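# Seat the hose connector fully onto the tap

## Task

Slide the hose connector onto the tap until it is pushed fully home, and make sure the pipe frame is still upright afterwards.

## Robot and tools

Robot: two arms, left_arm and right_arm, each with a parallel gripper. In the scene frame the origin is at table-top height, midway between the nominal bases. +z points up, +x points out over the table, and left_arm sits on the +y side. Image left/right does not match arm names. Calibrated bases: left_arm at (+0.001, +0.247, 0) m, quat_wxyz (+1.000, 0, 0, -0.013); right_arm at (-0.026, -0.294, 0) m, quat_wxyz (+1.000, 0, 0, -0.004). Both bases are level. Each arm's end_effector_position (m) and end_effector_quat_wxyz are reported in that arm's own base frame. The position is the point between the finger pads, about 1 cm behind the tips. The fingers point along the gripper's +z and close along its y. These readings can be off by a few cm, more at long reach. Fixed cameras and the table use the scene frame.

Row layout, shared by every tool that moves the arms: one row of 14 plain numbers covering both arms, even if only one moves. The first 7 are left_arm, the next 7 are right_arm. Within each arm the order is shoulder, elbow, waist, wrist pitch, wrist yaw, wrist roll, then gripper opening. Note that the waist is third, not first. The six joint numbers are absolute target angles in radians, the same numbers the Joint positions line shows. They are not offsets. Stated ranges: shoulder 0.000 to 3.142, elbow 0.000 to 3.142, waist -2.618 to 3.054, wrist pitch -1.571 to 1.571, wrist yaw -1.571 to 1.571, wrist roll -2.094 to 2.094. Wrist roll runs with reversed sign in everything you send and read; its range is symmetric, so the limits look the same. True joint ends may differ by up to 0.059 rad. A target beyond that margin, and further out than the current angle, gets the call refused. A target past the real end is clipped, and the result may say "joint sent to its limit". Opening ranges from -1 (closed) to +1 (fully open, 0.094 m pad gap). Away from the extremes, the fingers go to where grip_measured would read the value you send.

execute_actions(actions, cameras): actions is a list of actions. Each action is a table of up to 15 rows, one row per 1/30 s control step. If fewer rows are given, the last row is held for the rest of the 15 steps. An empty list just returns state and images. Per step, each joint's target is kept within 0.339 rad of its measured angle for waist, shoulder and elbow, and within 2.2 rad for the wrist joints. Targets that would move the gripper more than 200 mm are scaled back, so far goals take several actions.

move(target, speed, blend, opening_speed, blocking, cameras): target is one 14-number row, or a list of up to 15 such rows, all absolute. All joints travel in step, so the gripper path curves, and nothing is avoided along the way. speed is the top speed in rad/s of the joint with the farthest to go: 0.01 to 12.57, default 0.5. It can be one value or one per target. blend (rad) rounds the corners at intermediate targets. opening_speed is the finger rate per second on the -1..1 scale, at least 0.2; use a low value to close gently. With blocking=false the result returns after about 0.5 s and a new move replaces the running one. A path runs at least 0.5 s, and the whole list must fit in 10 s. The result adds a "move:" line giving the outcome: done, off_target (resting more than 0.035 rad from target), moving, held or fault. It may also carry limits=held. Faster contact hits harder, and aiming further past the contact presses harder.

wait(seconds 0 to 10, cameras): lets time pass while the last commands are held. stop(cameras): brakes a running move. zoom_image(camera, region [x0,y0,x1,y1] in pixels, at most 504x504): gives a closer view of the latest image. Cameras are cam_head_left, cam_head_right, cam_high, cam_left_wrist and cam_right_wrist, each 896x504. finished_scene(scene): takes the current scene number and ends that scene for good. Call it only once the connector is fully seated and will stay that way without the robot.

Result lines. Joint positions and Joint velocities give one block per arm in row order (rad, rad/s), plus the finger pad gap (m). Joint targets shows what the joints are being driven toward now. To hold a joint still, resend that value. Tool commands shows the present gripper commands; resend a gripper's value to leave it as it is, since 0 is a real command. grip_measured reads up to about 2.7 mm wide when empty, and a few mm narrow on a gripped part. "joint command not followed" means the clearance check altered some steps. Joint torques follow the joint order without the gripper. They include gravity, and joints 1 to 3 wrap at ±28 N m. MOTOR HOT appears at 75 °C. At 90 °C the arm folds and goes idle, and at 100 °C it goes limp. Avoid long stretched holds or pushing against something that won't move.

Cautions: keep the grippers from colliding or pinching each other. Do not slam, drop, or release parts while they are moving. Nothing may leave the table. Do not knock over the pipe frame. Push the connector on firmly but smoothly, not violently. Loose objects may get nudged now and then.

Each tool is called after ">>>" in YAML: its name, and indented under it one key for each argument.

## Session

>>> execute_actions:
  actions: []

Scene clock: 0.00 s.
left_arm: end_effector_position=(+0.2756, +0.0460, +0.1428) grip_measured=+1.000 end_effector_quat_wxyz=(+0.486, -0.203, +0.785, +0.327) | right_arm: end_effector_position=(+0.3788, +0.0906, +0.1083) grip_measured=+1.000 end_effector_quat_wxyz=(+0.576, +0.067, +0.809, -0.097)
Joint names: [shoulder, elbow, waist, wrist pitch, wrist yaw, wrist roll]
Joint positions: left_arm=[1.108 0.471 -0.427 -0.208 -1.137 0.457 0.094] | right_arm=[1.557 0.504 0.535 0.612 0.734 -0.222 0.094]
Joint velocities: within noise
Joint torques (N m): no reading
Heat: left arm: 49 °C; right arm: 44 °C.
Joint targets: left_arm=[1.104 0.485 -0.427 -0.199 -1.140 0.457] | right_arm=[1.546 0.516 0.535 0.623 0.736 -0.223]
Tool commands: left_gripper/opening=+1.0 right_gripper/opening=+1.0

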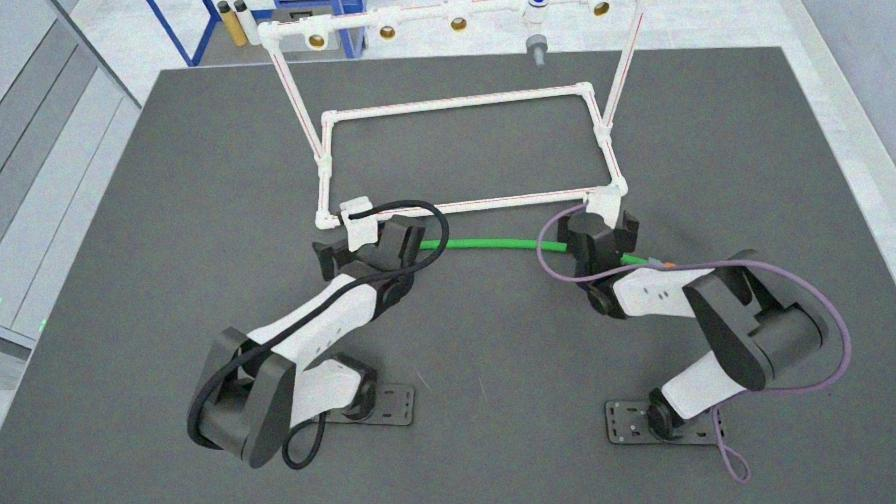

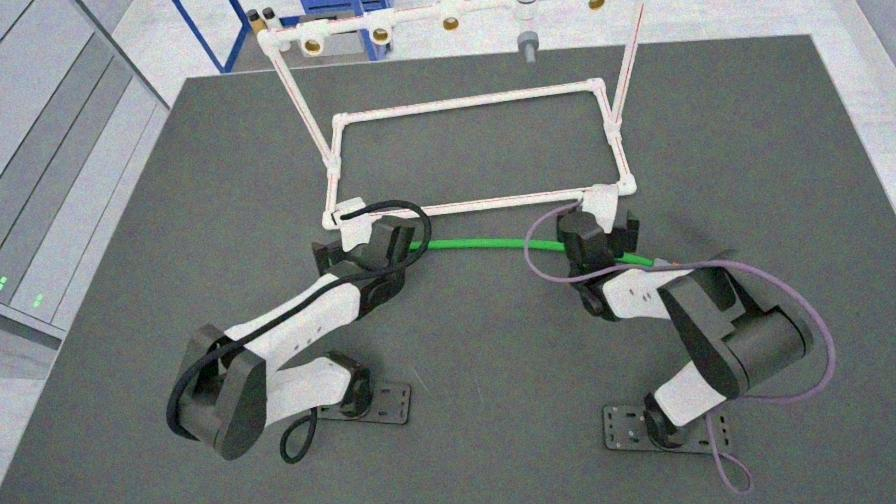

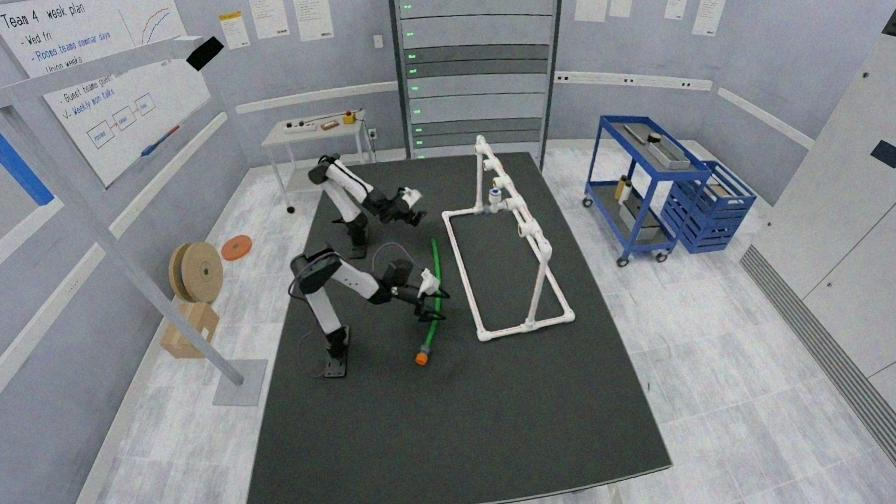

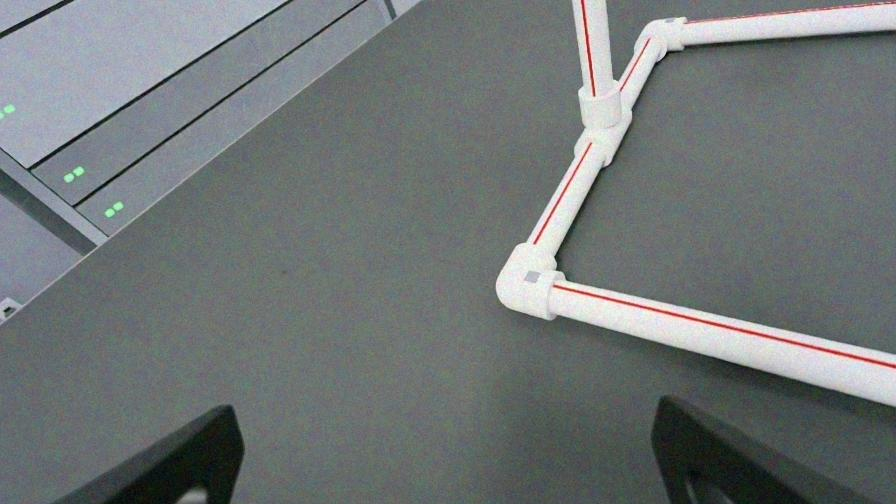

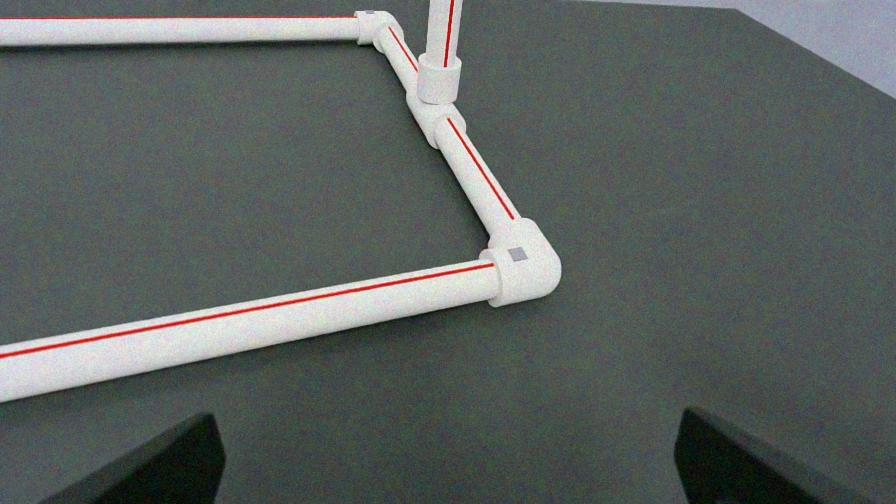

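>>> zoom_image:
  camera: "cam_head_left"
  region: [460, 0, 660, 112]

>>> zoom_image:
  camera: "cam_high"
  region: [400, 120, 600, 240]

>>> zoom_image:
  camera: "cam_high"
  region: [360, 230, 500, 380]

>>> zoom_image:
  camera: "cam_head_left"
  region: [560, 180, 760, 292]

>>> zoom_image:
  camera: "cam_head_right"
  region: [440, 0, 640, 112]

Scaled by 2.520 from the camera's 896x504 image, which has a finer 1280x720 frame.

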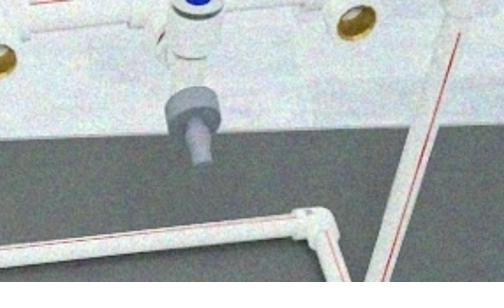

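Scaled by 2.520 from the camera's 896x504 image, which has a finer 1280x720 frame.

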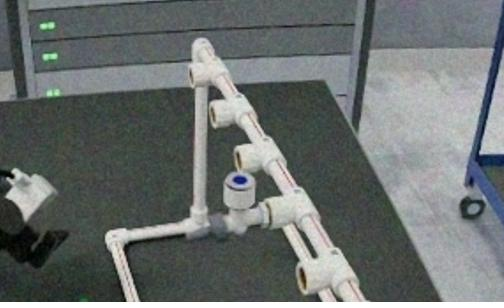

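Scaled by 3.360 from the camera's 896x504 image, which has a finer 1280x720 frame.

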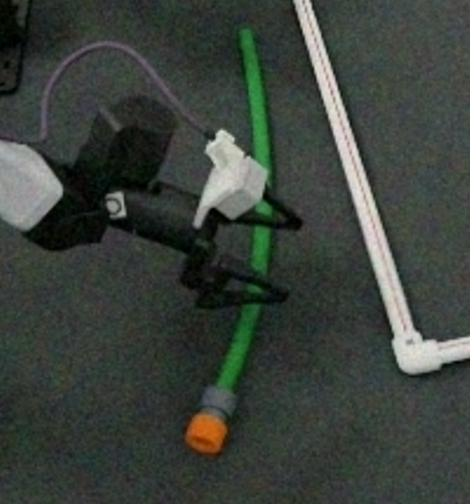

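Scaled by 2.520 from the camera's 896x504 image, which has a finer 1280x720 frame.

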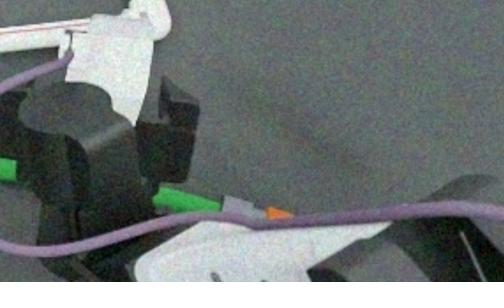

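Scaled by 2.520 from the camera's 896x504 image, which has a finer 1280x720 frame.

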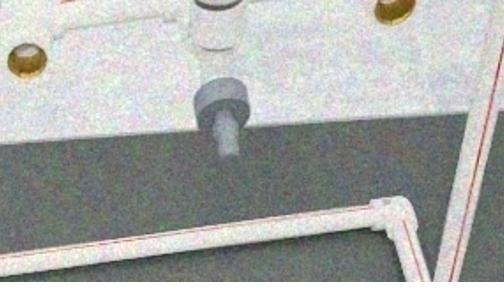

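>>> zoom_image:
  camera: "cam_high"
  region: [455, 170, 535, 240]

>>> zoom_image:
  camera: "cam_head_left"
  region: [510, 0, 590, 80]

>>> zoom_image:
  camera: "cam_head_right"
  region: [490, 0, 570, 80]

>>> zoom_image:
  camera: "cam_high"
  region: [400, 330, 450, 380]

Scaled by 6.300 from the camera's 896x504 image, which has a finer 1280x720 frame.

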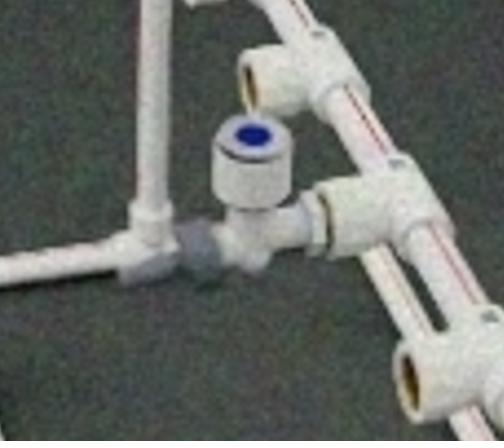

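Scaled by 6.300 from the camera's 896x504 image, which has a finer 1280x720 frame.

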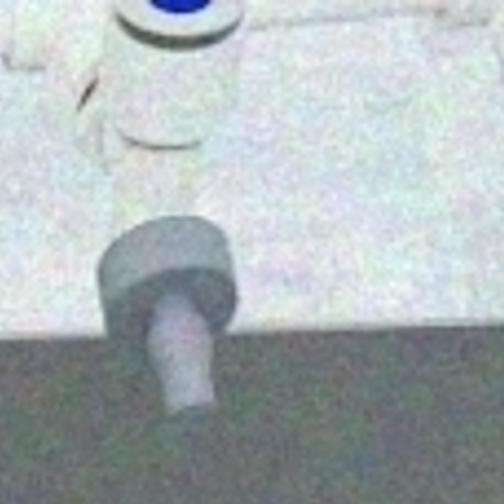

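Scaled by 6.300 from the camera's 896x504 image, which has a finer 1280x720 frame.

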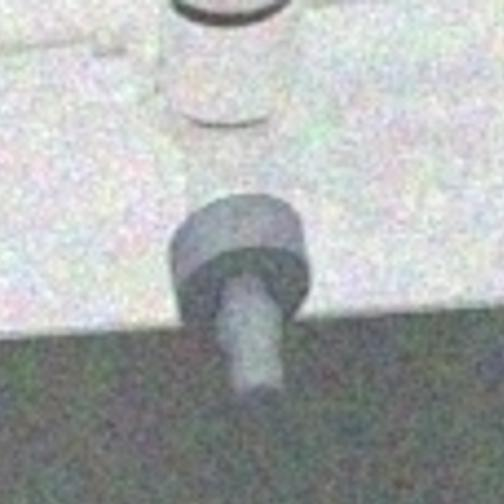

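Scaled by 10.080 from the camera's 896x504 image, which has a finer 1280x720 frame.

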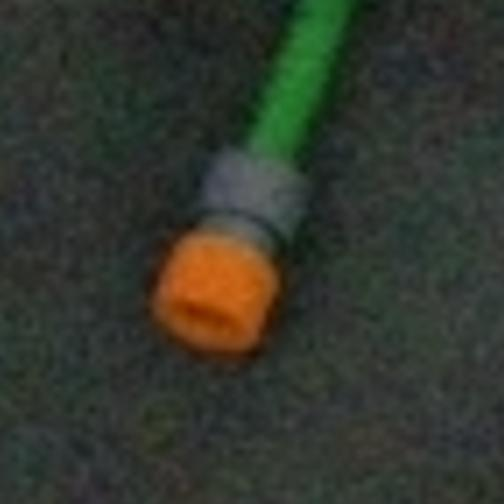

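>>> move:
  target:
    - [1.104,0.485,-0.427,-0.199,-1.14,0.457,1,1.5,1.3,0.3,-0.5,0.5,-1.1,1]
    - [1.104,0.485,-0.427,-0.199,-1.14,0.457,1,1.782,1.476,0.088,-1.4,0.322,-1.985,1]
  speed: 1.0
  blend: 0.15

Scene clock: 83.17 s.
left_arm: end_effector_position=(+0.2756, +0.0460, +0.1428) grip_measured=+1.000 end_effector_quat_wxyz=(+0.486, -0.203, +0.785, +0.327) | right_arm: end_effector_position=(+0.2947, -0.0280, +0.1148) grip_measured=+1.000 end_effector_quat_wxyz=(+0.100, +0.786, +0.592, -0.146)
Joint names: [shoulder, elbow, waist, wrist pitch, wrist yaw, wrist roll]
Joint positions: left_arm=[1.108 0.471 -0.427 -0.208 -1.137 0.457 0.094] | right_arm=[1.78 1.45 0.092 -1.39 0.325 -1.967 0.094]
Joint torques (N m): left_arm=[-1.99 8.53 -0.05 1.61 -0.39 0] | right_arm=[-6.67 8.85 -0.35 -0.19 0.2 -0.29]
Heat: left arm: 57 °C; right arm: 48 °C.
Joint targets: left_arm=[1.104 0.485 -0.427 -0.199 -1.140 0.457] | right_arm=[1.782 1.476 0.088 -1.400 0.322 -1.985]
move: done
camera_calibration:
cam_right_wrist: T_world_to_cam=[[-0.955437, 0.293779, 0.0288749, 0.285337], [0.295102, 0.953006, 0.0685206, -0.026043], [-0.00738802, 0.0739882, -0.997232, 0.204966], [0, 0, 0, 1]] pos_world=[0.281821, -0.0741717, 0.197944]

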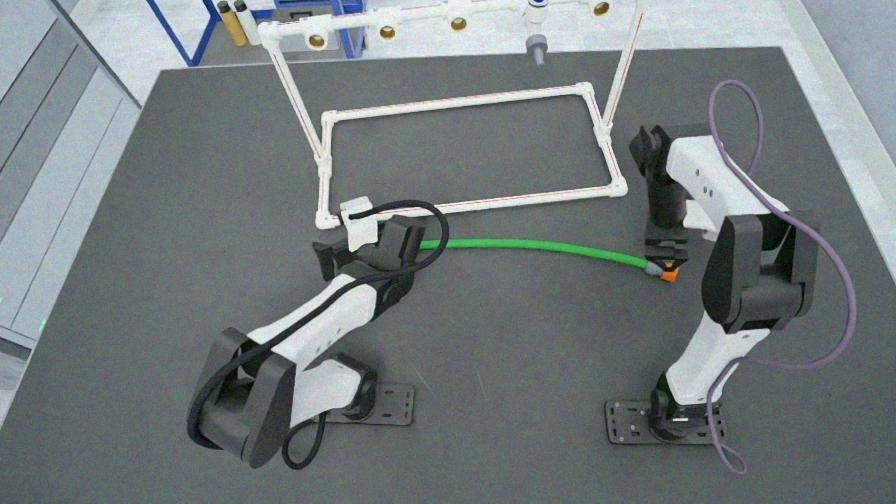

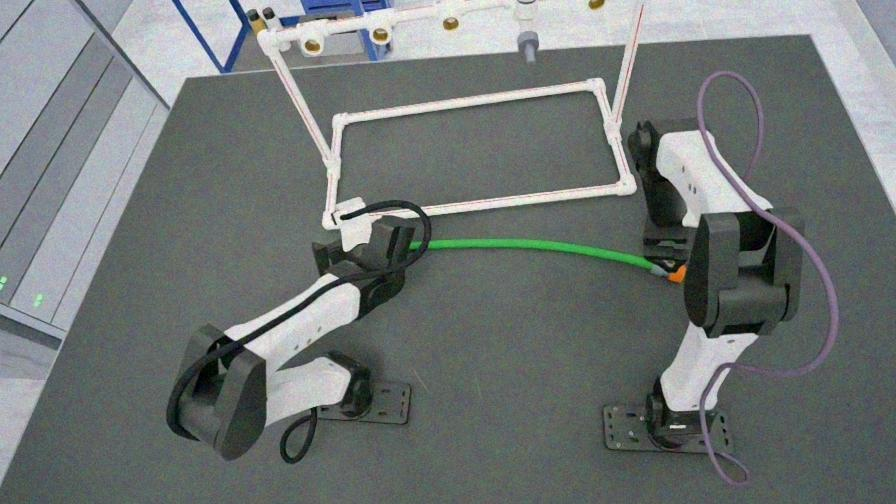

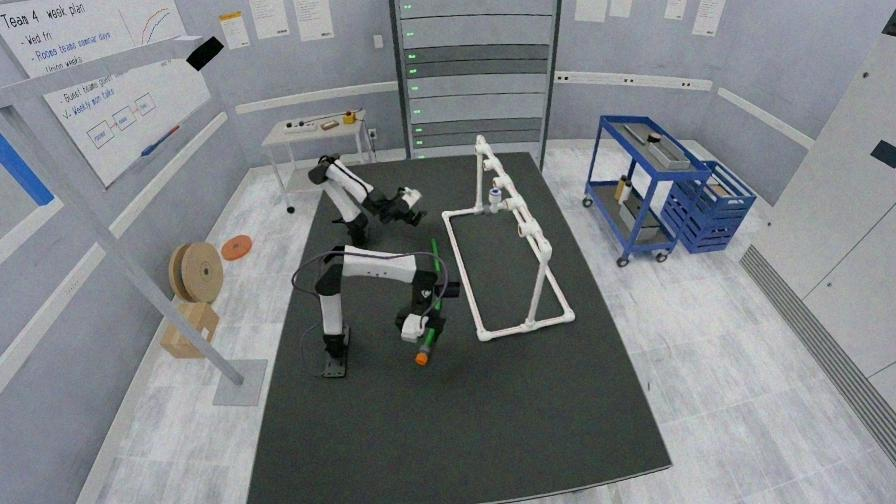

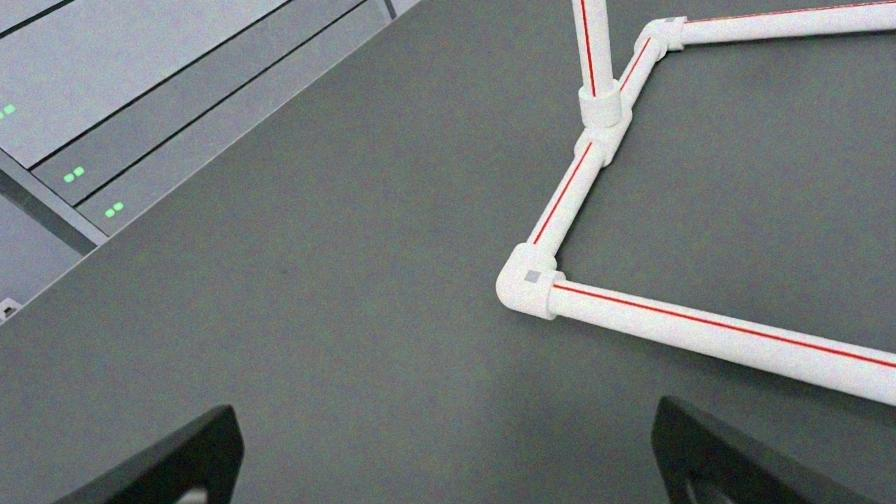

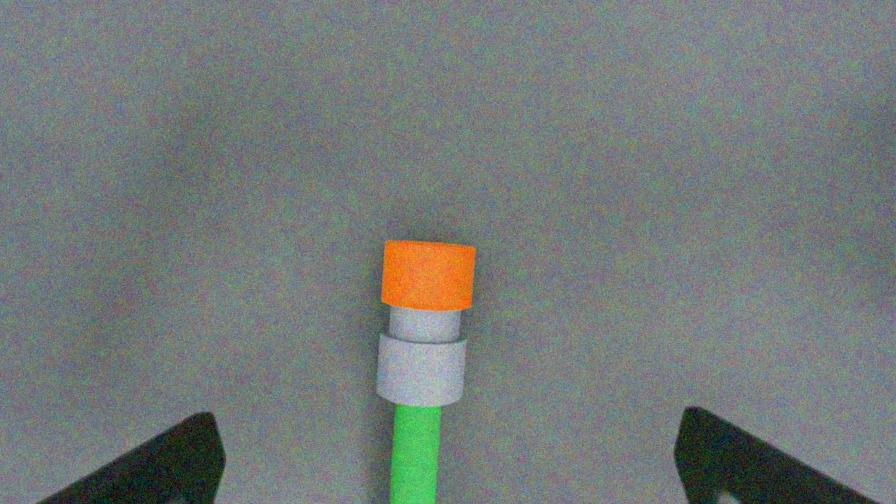

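>>> move:
  target: [1.104,0.485,-0.427,-0.199,-1.14,0.457,1,1.861,1.3475,0.0973,-1.216,0.312,-2.02,1]
  speed: 0.6
  cameras: ["cam_right_wrist","cam_head_left"]

Scene clock: 96.97 s.
left_arm: end_effector_position=(+0.2756, +0.0460, +0.1428) grip_measured=+1.000 end_effector_quat_wxyz=(+0.486, -0.203, +0.785, +0.327) | right_arm: end_effector_position=(+0.3015, -0.0257, +0.0629) grip_measured=+1.000 end_effector_quat_wxyz=(+0.092, +0.796, +0.579, -0.152)
Joint names: [shoulder, elbow, waist, wrist pitch, wrist yaw, wrist roll]
Joint positions: left_arm=[1.108 0.471 -0.427 -0.208 -1.137 0.457 0.094] | right_arm=[1.865 1.346 0.092 -1.226 0.314 -2.002 0.094]
Joint torques (N m): left_arm=[-2.02 8.64 -0.03 1.61 -0.39 -0.02] | right_arm=[-7.61 6.15 0.49 -0.04 0.18 -0.26]
Heat: left arm: 57 °C; right arm: 47 °C.
Joint targets: left_arm=[1.104 0.485 -0.427 -0.199 -1.140 0.457] | right_arm=[1.861 1.348 0.097 -1.216 0.312 -2.020]
move: done
camera_calibration:
cam_right_wrist: T_world_to_cam=[[-0.944104, 0.326812, 0.0431514, 0.289166], [0.329132, 0.941839, 0.0679081, -0.0372793], [-0.0184485, 0.0783148, -0.996758, 0.156403], [0, 0, 0, 1]] pos_world=[0.288158, -0.0716405, 0.145949]
Images, in order (width x height): cam_head_left 896x504, cam_right_wrist 896x504.

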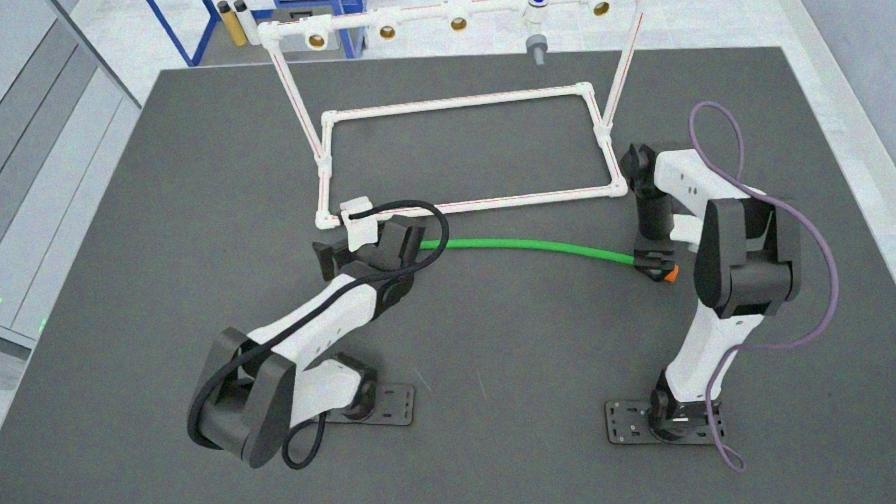

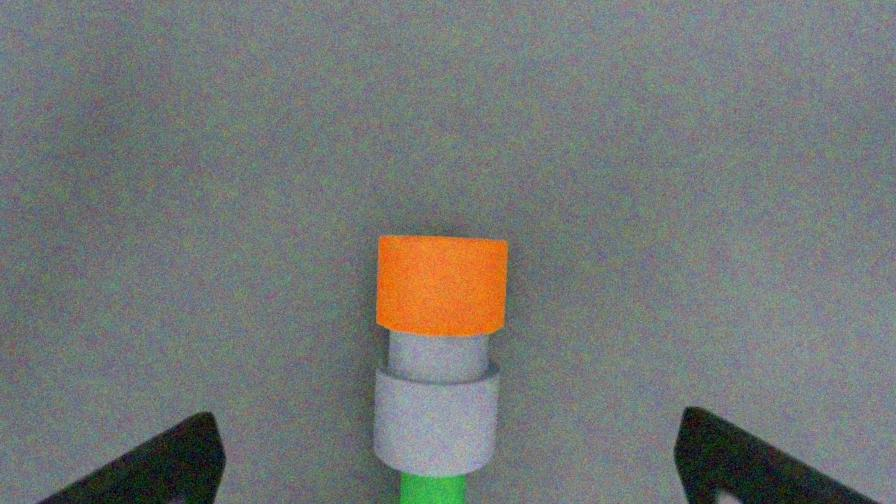

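>>> move:
  target: [1.104,0.485,-0.427,-0.199,-1.14,0.457,1,1.920,1.25,0.104,-1.059,0.312,-2.04,1]
  speed: 0.25
  cameras: ["cam_right_wrist","cam_head_left"]

Scene clock: 101.83 s.
left_arm: end_effector_position=(+0.2756, +0.0460, +0.1428) grip_measured=+1.000 end_effector_quat_wxyz=(+0.486, -0.203, +0.785, +0.327) | right_arm: end_effector_position=(+0.3040, -0.0236, +0.0229) grip_measured=+1.000 end_effector_quat_wxyz=(+0.096, +0.801, +0.573, -0.147)
Joint names: [shoulder, elbow, waist, wrist pitch, wrist yaw, wrist roll]
Joint positions: left_arm=[1.108 0.471 -0.427 -0.208 -1.137 0.457 0.094] | right_arm=[1.918 1.251 0.097 -1.069 0.313 -2.023 0.094]
Joint torques (N m): left_arm=[-2 8.61 -0.01 1.62 -0.4 0.01] | right_arm=[-7.32 5.59 0.61 0 0.19 -0.28]
Heat: left arm: 57 °C; right arm: 48 °C.
Joint targets: left_arm=[1.104 0.485 -0.427 -0.199 -1.140 0.457] | right_arm=[1.920 1.250 0.104 -1.059 0.312 -2.040]
move: done
camera_calibration:
cam_right_wrist: T_world_to_cam=[[-0.940015, 0.339872, 0.0293194, 0.291908], [0.341121, 0.937255, 0.072041, -0.0411405], [-0.00299502, 0.0777211, -0.996971, 0.111672], [0, 0, 0, 1]] pos_world=[0.288766, -0.0693315, 0.105739]
Images, in order (width x height): cam_head_left 896x504, cam_right_wrist 896x504.

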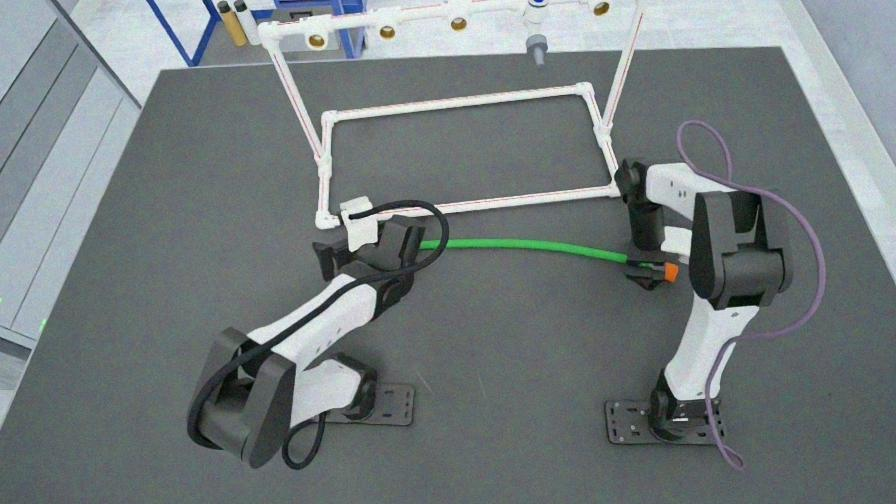

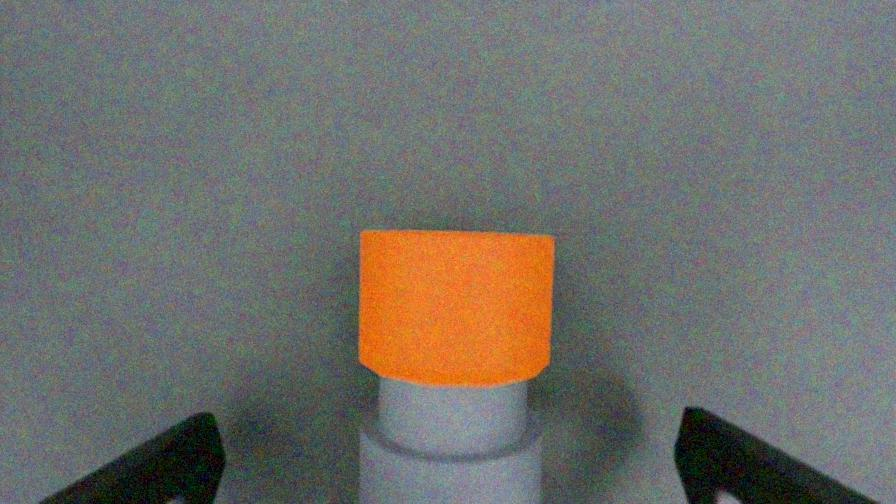

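>>> move:
  target: [1.104,0.485,-0.427,-0.199,-1.14,0.457,1,1.924,1.237,0.104,-1.043,0.312,-2.05,1]
  speed: 0.25
  cameras: []

>>> move:
  target: [1.104,0.485,-0.427,-0.199,-1.14,0.457,1,1.924,1.237,0.104,-1.043,0.312,-2.05,-0.4]
  speed: 0.25
  opening_speed: 0.8
  cameras: ["cam_right_wrist","cam_head_left","cam_high"]

Scene clock: 105.27 s.
left_arm: end_effector_position=(+0.2756, +0.0460, +0.1428) grip_measured=+1.000 end_effector_quat_wxyz=(+0.486, -0.203, +0.785, +0.327) | right_arm: end_effector_position=(+0.3040, -0.0236, +0.0201) grip_measured=+1.000 end_effector_quat_wxyz=(+0.098, +0.804, +0.569, -0.145)
Joint names: [shoulder, elbow, waist, wrist pitch, wrist yaw, wrist roll]
Joint positions: left_arm=[1.108 0.471 -0.427 -0.208 -1.137 0.457 0.094] | right_arm=[1.918 1.24 0.097 -1.053 0.313 -2.033 0.094]
Joint torques (N m): left_arm=[-2.07 8.55 0.01 1.62 -0.38 -0.01] | right_arm=[-6.94 5.38 0.62 -0.01 0.19 -0.27]
Heat: left arm: 58 °C; right arm: 48 °C.
Joint targets: left_arm=[1.104 0.485 -0.427 -0.199 -1.140 0.457] | right_arm=[1.924 1.237 0.104 -1.043 0.312 -2.050]
move: done
No camera images: "cameras" was empty.

Scene clock: 107.23 s.
left_arm: end_effector_position=(+0.2756, +0.0460, +0.1428) grip_measured=+1.000 end_effector_quat_wxyz=(+0.486, -0.203, +0.785, +0.327) | right_arm: end_effector_position=(+0.3042, -0.0236, +0.0201) grip_measured=-0.327 end_effector_quat_wxyz=(+0.098, +0.804, +0.568, -0.144)
Joint names: [shoulder, elbow, waist, wrist pitch, wrist yaw, wrist roll]
Joint positions: left_arm=[1.108 0.471 -0.427 -0.208 -1.137 0.457 0.094] | right_arm=[1.918 1.24 0.097 -1.052 0.313 -2.034 0.032]
Joint torques (N m): left_arm=[-1.99 8.58 -0.03 1.62 -0.4 -0.01] | right_arm=[-6.93 5.38 0.59 -0.02 0.19 -0.26]
Heat: left arm: 58 °C; right arm: 48 °C.
Joint targets: left_arm=[1.104 0.485 -0.427 -0.199 -1.140 0.457] | right_arm=[1.924 1.237 0.104 -1.043 0.312 -2.050]
move: done
camera_calibration:
cam_right_wrist: T_world_to_cam=[[-0.936643, 0.349693, 0.0203411, 0.291616], [0.350213, 0.933705, 0.0744714, -0.0439038], [0.00704954, 0.0768768, -0.997016, 0.105912], [0, 0, 0, 1]] pos_world=[0.28777, -0.0691252, 0.102934]
Images, in order (width x height): cam_head_left 896x504, cam_high 896x504, cam_right_wrist 896x504.

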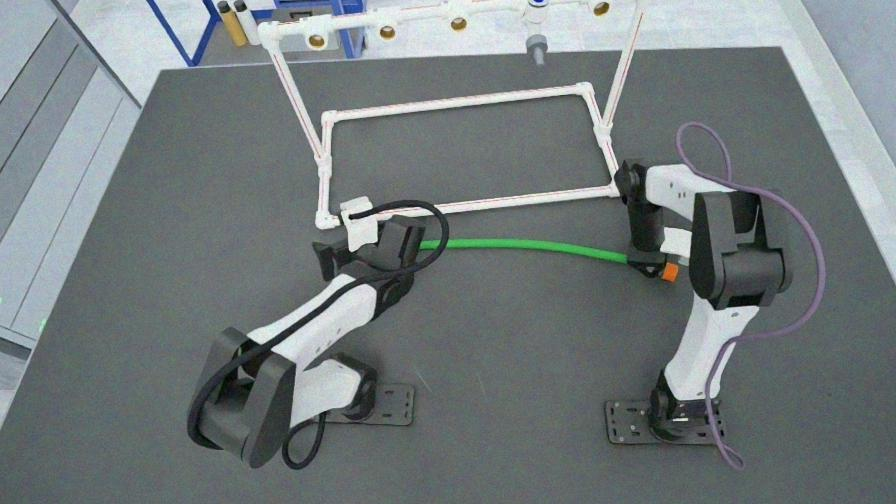

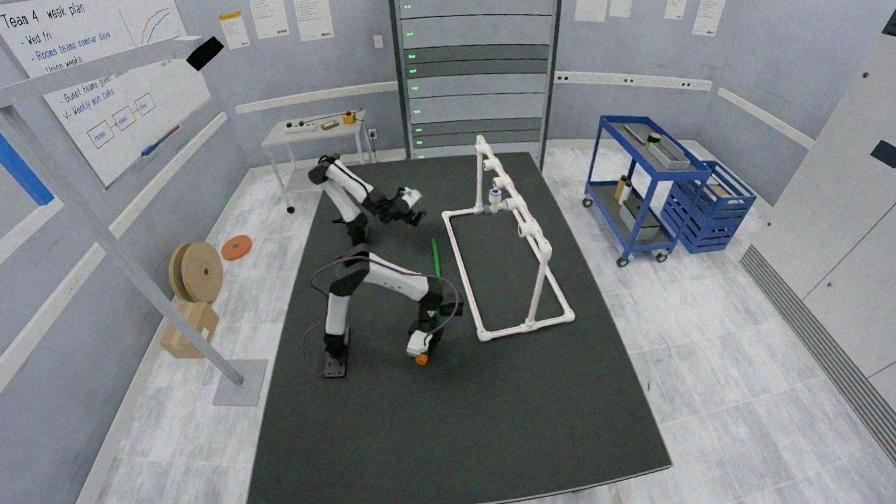

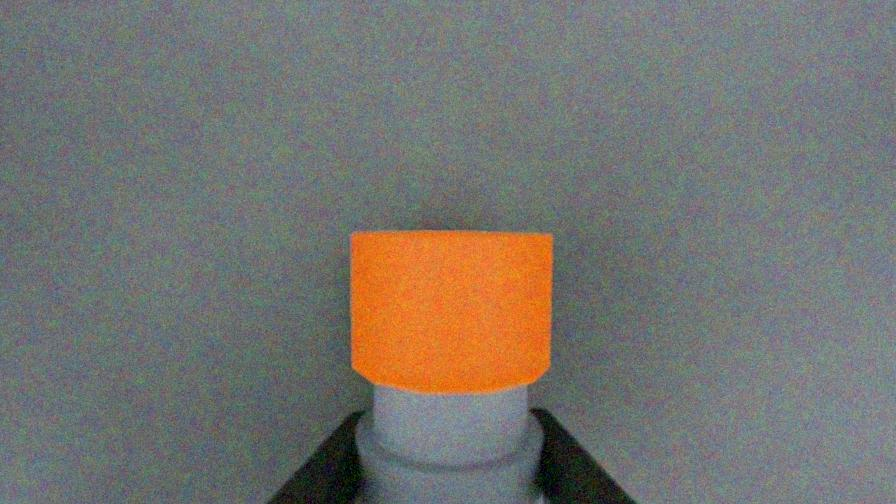

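>>> move:
  target:
    - [1.104,0.485,-0.427,-0.199,-1.14,0.457,1,1.924,1.237,0.104,-1.043,0.312,-2.05,-0.5]
    - [1.104,0.485,-0.427,-0.199,-1.14,0.457,1,1.79,1.46,0.1,-1.2,0.2,-2.0,-0.5]
    - [1.104,0.485,-0.427,-0.199,-1.14,0.457,1,1.689,1.3035,0.109,0.385,-1.231,-1.571,-0.5]
  speed: [0.5,0.6,0.7]
  blend: [0,0.1,0]

Scene clock: 123.27 s.
left_arm: end_effector_position=(+0.2756, +0.0460, +0.1428) grip_measured=+1.000 end_effector_quat_wxyz=(+0.486, -0.203, +0.785, +0.327) | right_arm: end_effector_position=(+0.4240, +0.2055, +0.3201) grip_measured=-0.328 end_effector_quat_wxyz=(+0.067, +0.112, +0.706, +0.696)
Joint names: [shoulder, elbow, waist, wrist pitch, wrist yaw, wrist roll]
Joint positions: left_arm=[1.108 0.471 -0.427 -0.208 -1.137 0.457 0.094] | right_arm=[1.727 1.303 0.102 0.363 -1.215 -1.576 0.032]
Joint torques (N m): left_arm=[-2 8.55 -0.06 1.61 -0.39 -0.02] | right_arm=[-11.04 7.9 0.55 1.56 -0.3 0.04]
Heat: left arm: 58 °C; right arm: 51 °C.
Joint targets: left_arm=[1.104 0.485 -0.427 -0.199 -1.140 0.457] | right_arm=[1.689 1.304 0.109 0.385 -1.231 -1.571]
move: off_target (right_arm); right_arm: the shoulder is farthest, 0.038 rad from its target
camera_calibration:
cam_right_wrist: T_world_to_cam=[[-0.0799886, -0.0199743, -0.996596, 0.355879], [-0.981992, -0.170089, 0.0822255, 0.467006], [-0.171153, 0.985226, -0.00600936, -0.0417606], [0, 0, 0, 1]] pos_world=[0.479916, 0.127685, 0.316017]

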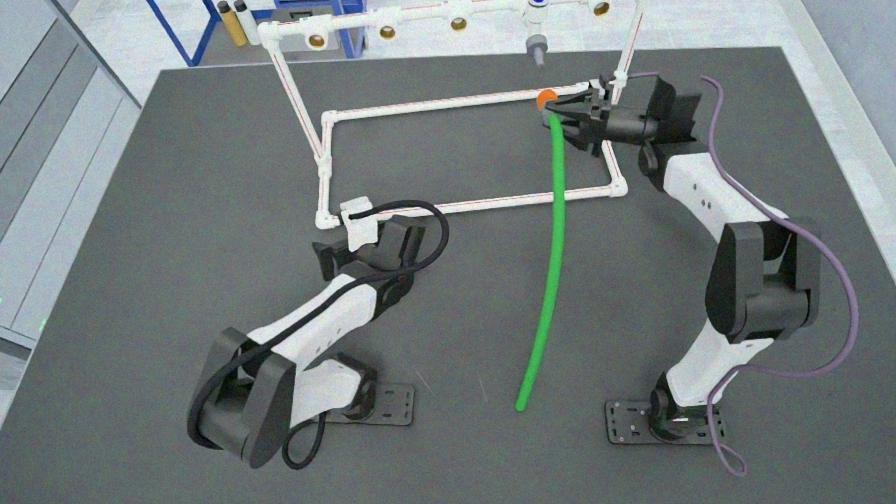

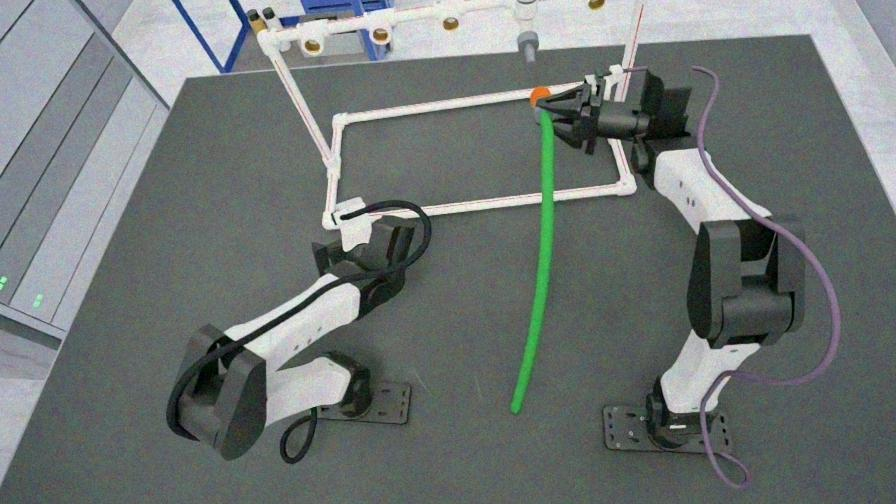

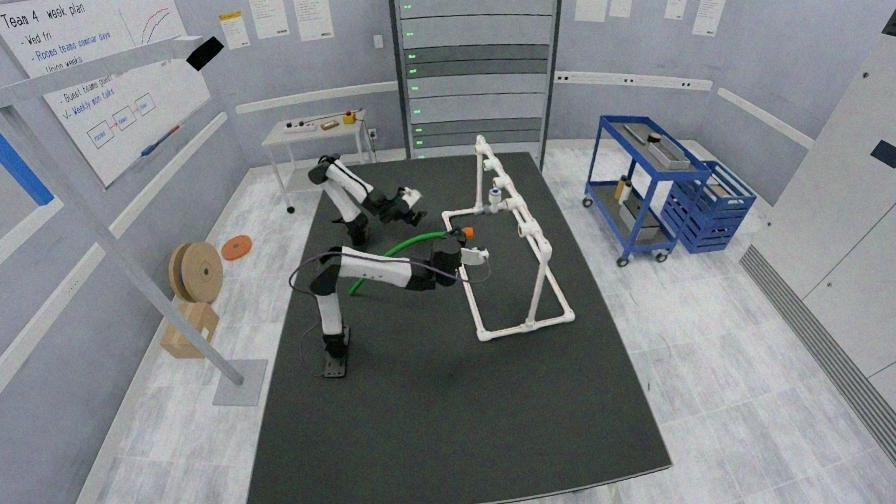

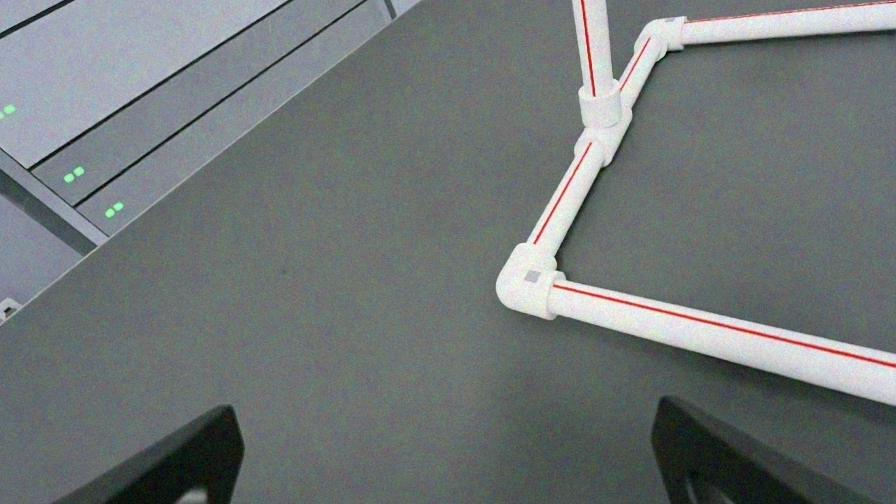

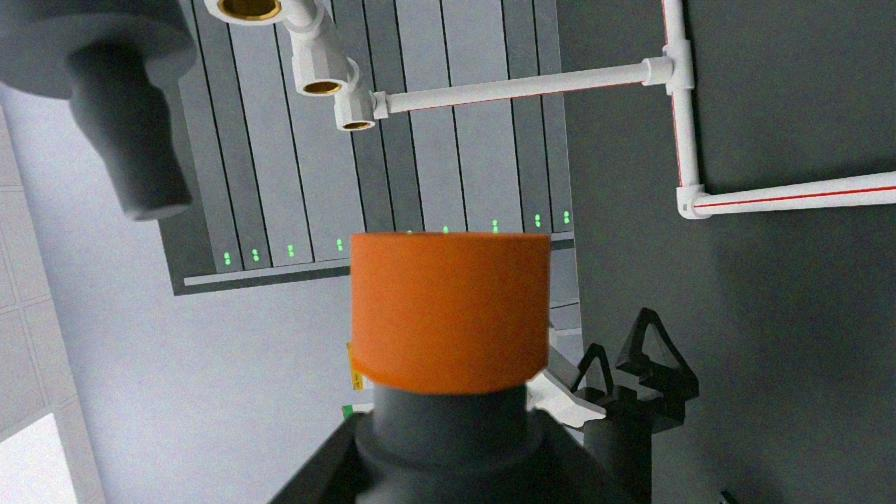

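>>> move:
  target: [1.104,0.485,-0.427,-0.199,-1.14,0.457,1,1.595,1.212,0.15,0.585,-1.18,-1.547,-0.5]
  speed: 0.4
  cameras: ["cam_right_wrist","cam_head_left","cam_head_right","cam_high"]

>>> zoom_image:
  camera: "cam_head_left"
  region: [490, 0, 610, 120]

>>> zoom_image:
  camera: "cam_high"
  region: [430, 180, 530, 260]

>>> zoom_image:
  camera: "cam_right_wrist"
  region: [200, 0, 700, 504]

Scene clock: 153.10 s.
left_arm: end_effector_position=(+0.2756, +0.0460, +0.1428) grip_measured=+1.000 end_effector_quat_wxyz=(+0.486, -0.203, +0.785, +0.327) | right_arm: end_effector_position=(+0.3928, +0.2181, +0.3530) grip_measured=-0.328 end_effector_quat_wxyz=(+0.138, +0.030, +0.687, +0.713)
Joint names: [shoulder, elbow, waist, wrist pitch, wrist yaw, wrist roll]
Joint positions: left_arm=[1.108 0.471 -0.427 -0.208 -1.137 0.457 0.094] | right_arm=[1.627 1.212 0.144 0.559 -1.188 -1.557 0.032]
Joint torques (N m): left_arm=[-2.04 8.59 -0.02 1.61 -0.4 -0.01] | right_arm=[-9.7 7.82 0.55 1.55 0.12 0.09]
Heat: left arm: 58 °C; right arm: 61 °C.
Joint targets: left_arm=[1.104 0.485 -0.427 -0.199 -1.140 0.457] | right_arm=[1.595 1.212 0.150 0.585 -1.180 -1.547]
move: done
camera_calibration:
cam_right_wrist: T_world_to_cam=[[0.141897, 0.00196984, -0.98988, 0.292086], [-0.972943, -0.183925, -0.139835, 0.513743], [-0.182339, 0.982938, -0.0241818, -0.048011], [0, 0, 0, 1]] pos_world=[0.449642, 0.141107, 0.359808]
Images, in order (width x height): cam_head_left 896x504, cam_head_right 896x504, cam_high 896x504, cam_right_wrist 896x504.

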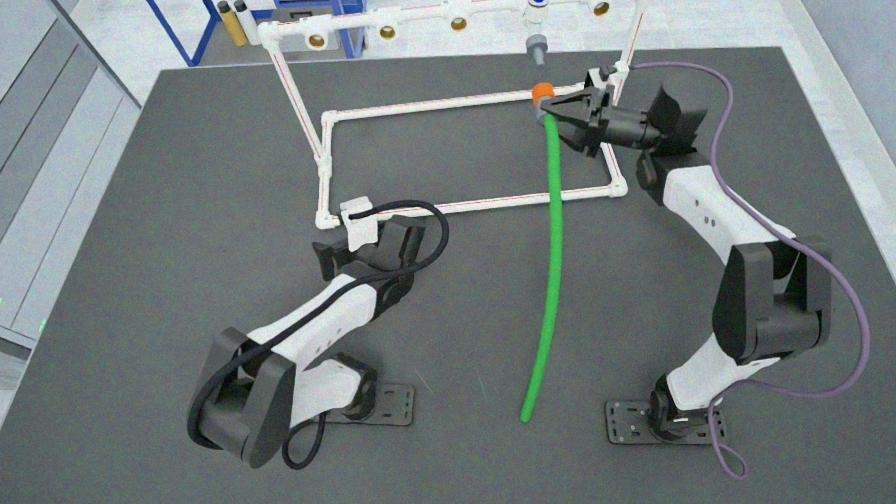

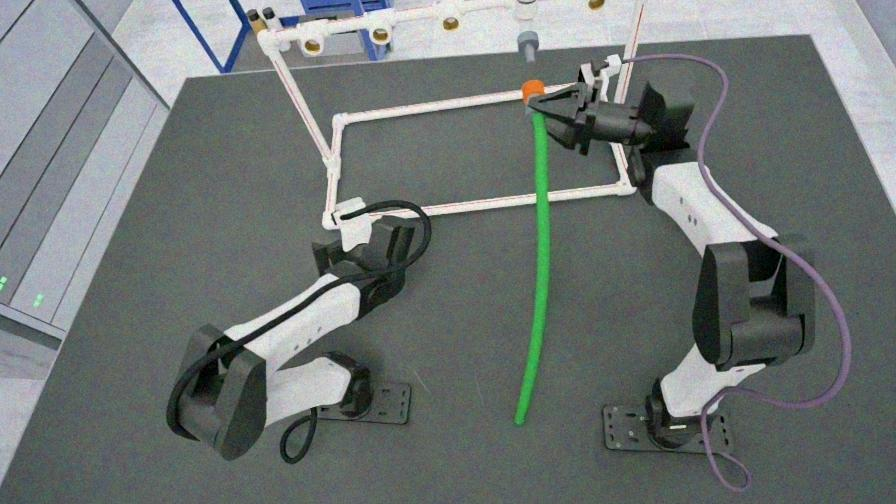

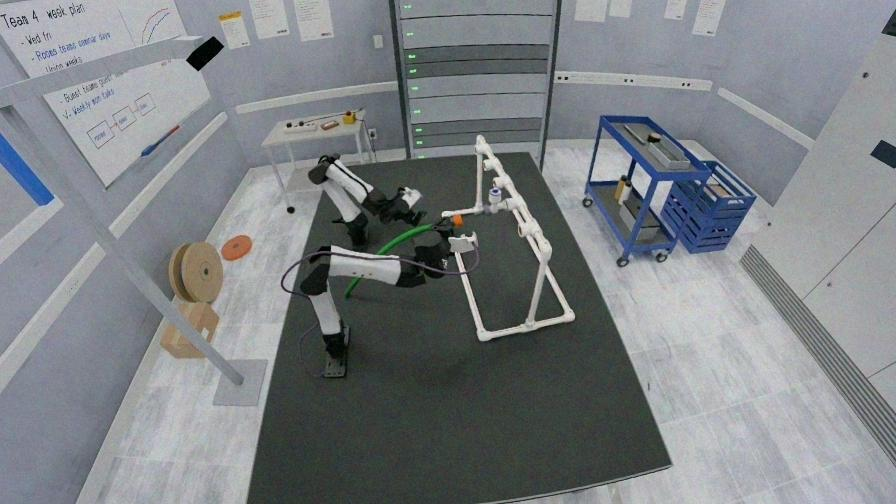

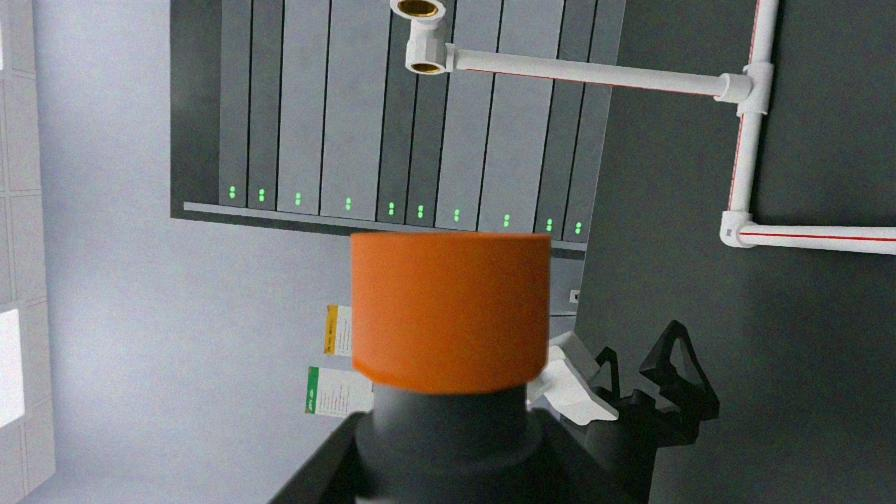

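Scaled by 4.200 from the camera's 896x504 image, which has a finer 1280x720 frame.

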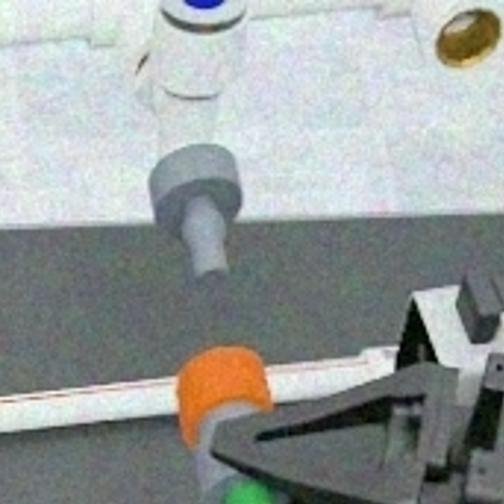

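Scaled by 5.040 from the camera's 896x504 image, which has a finer 1280x720 frame.

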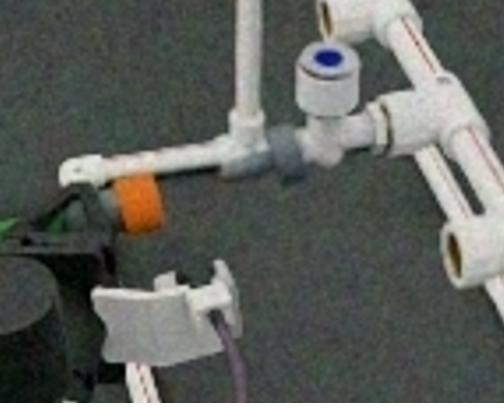

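Scaled by 1.000.

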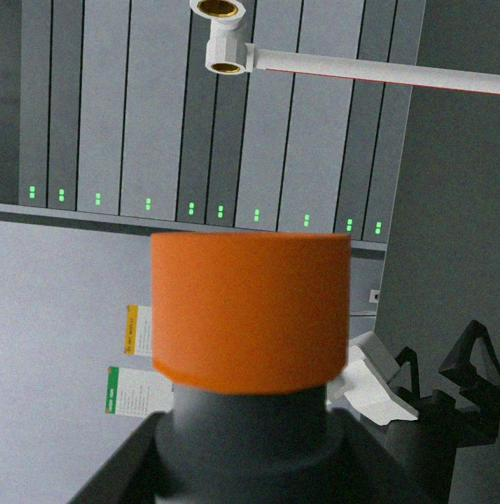

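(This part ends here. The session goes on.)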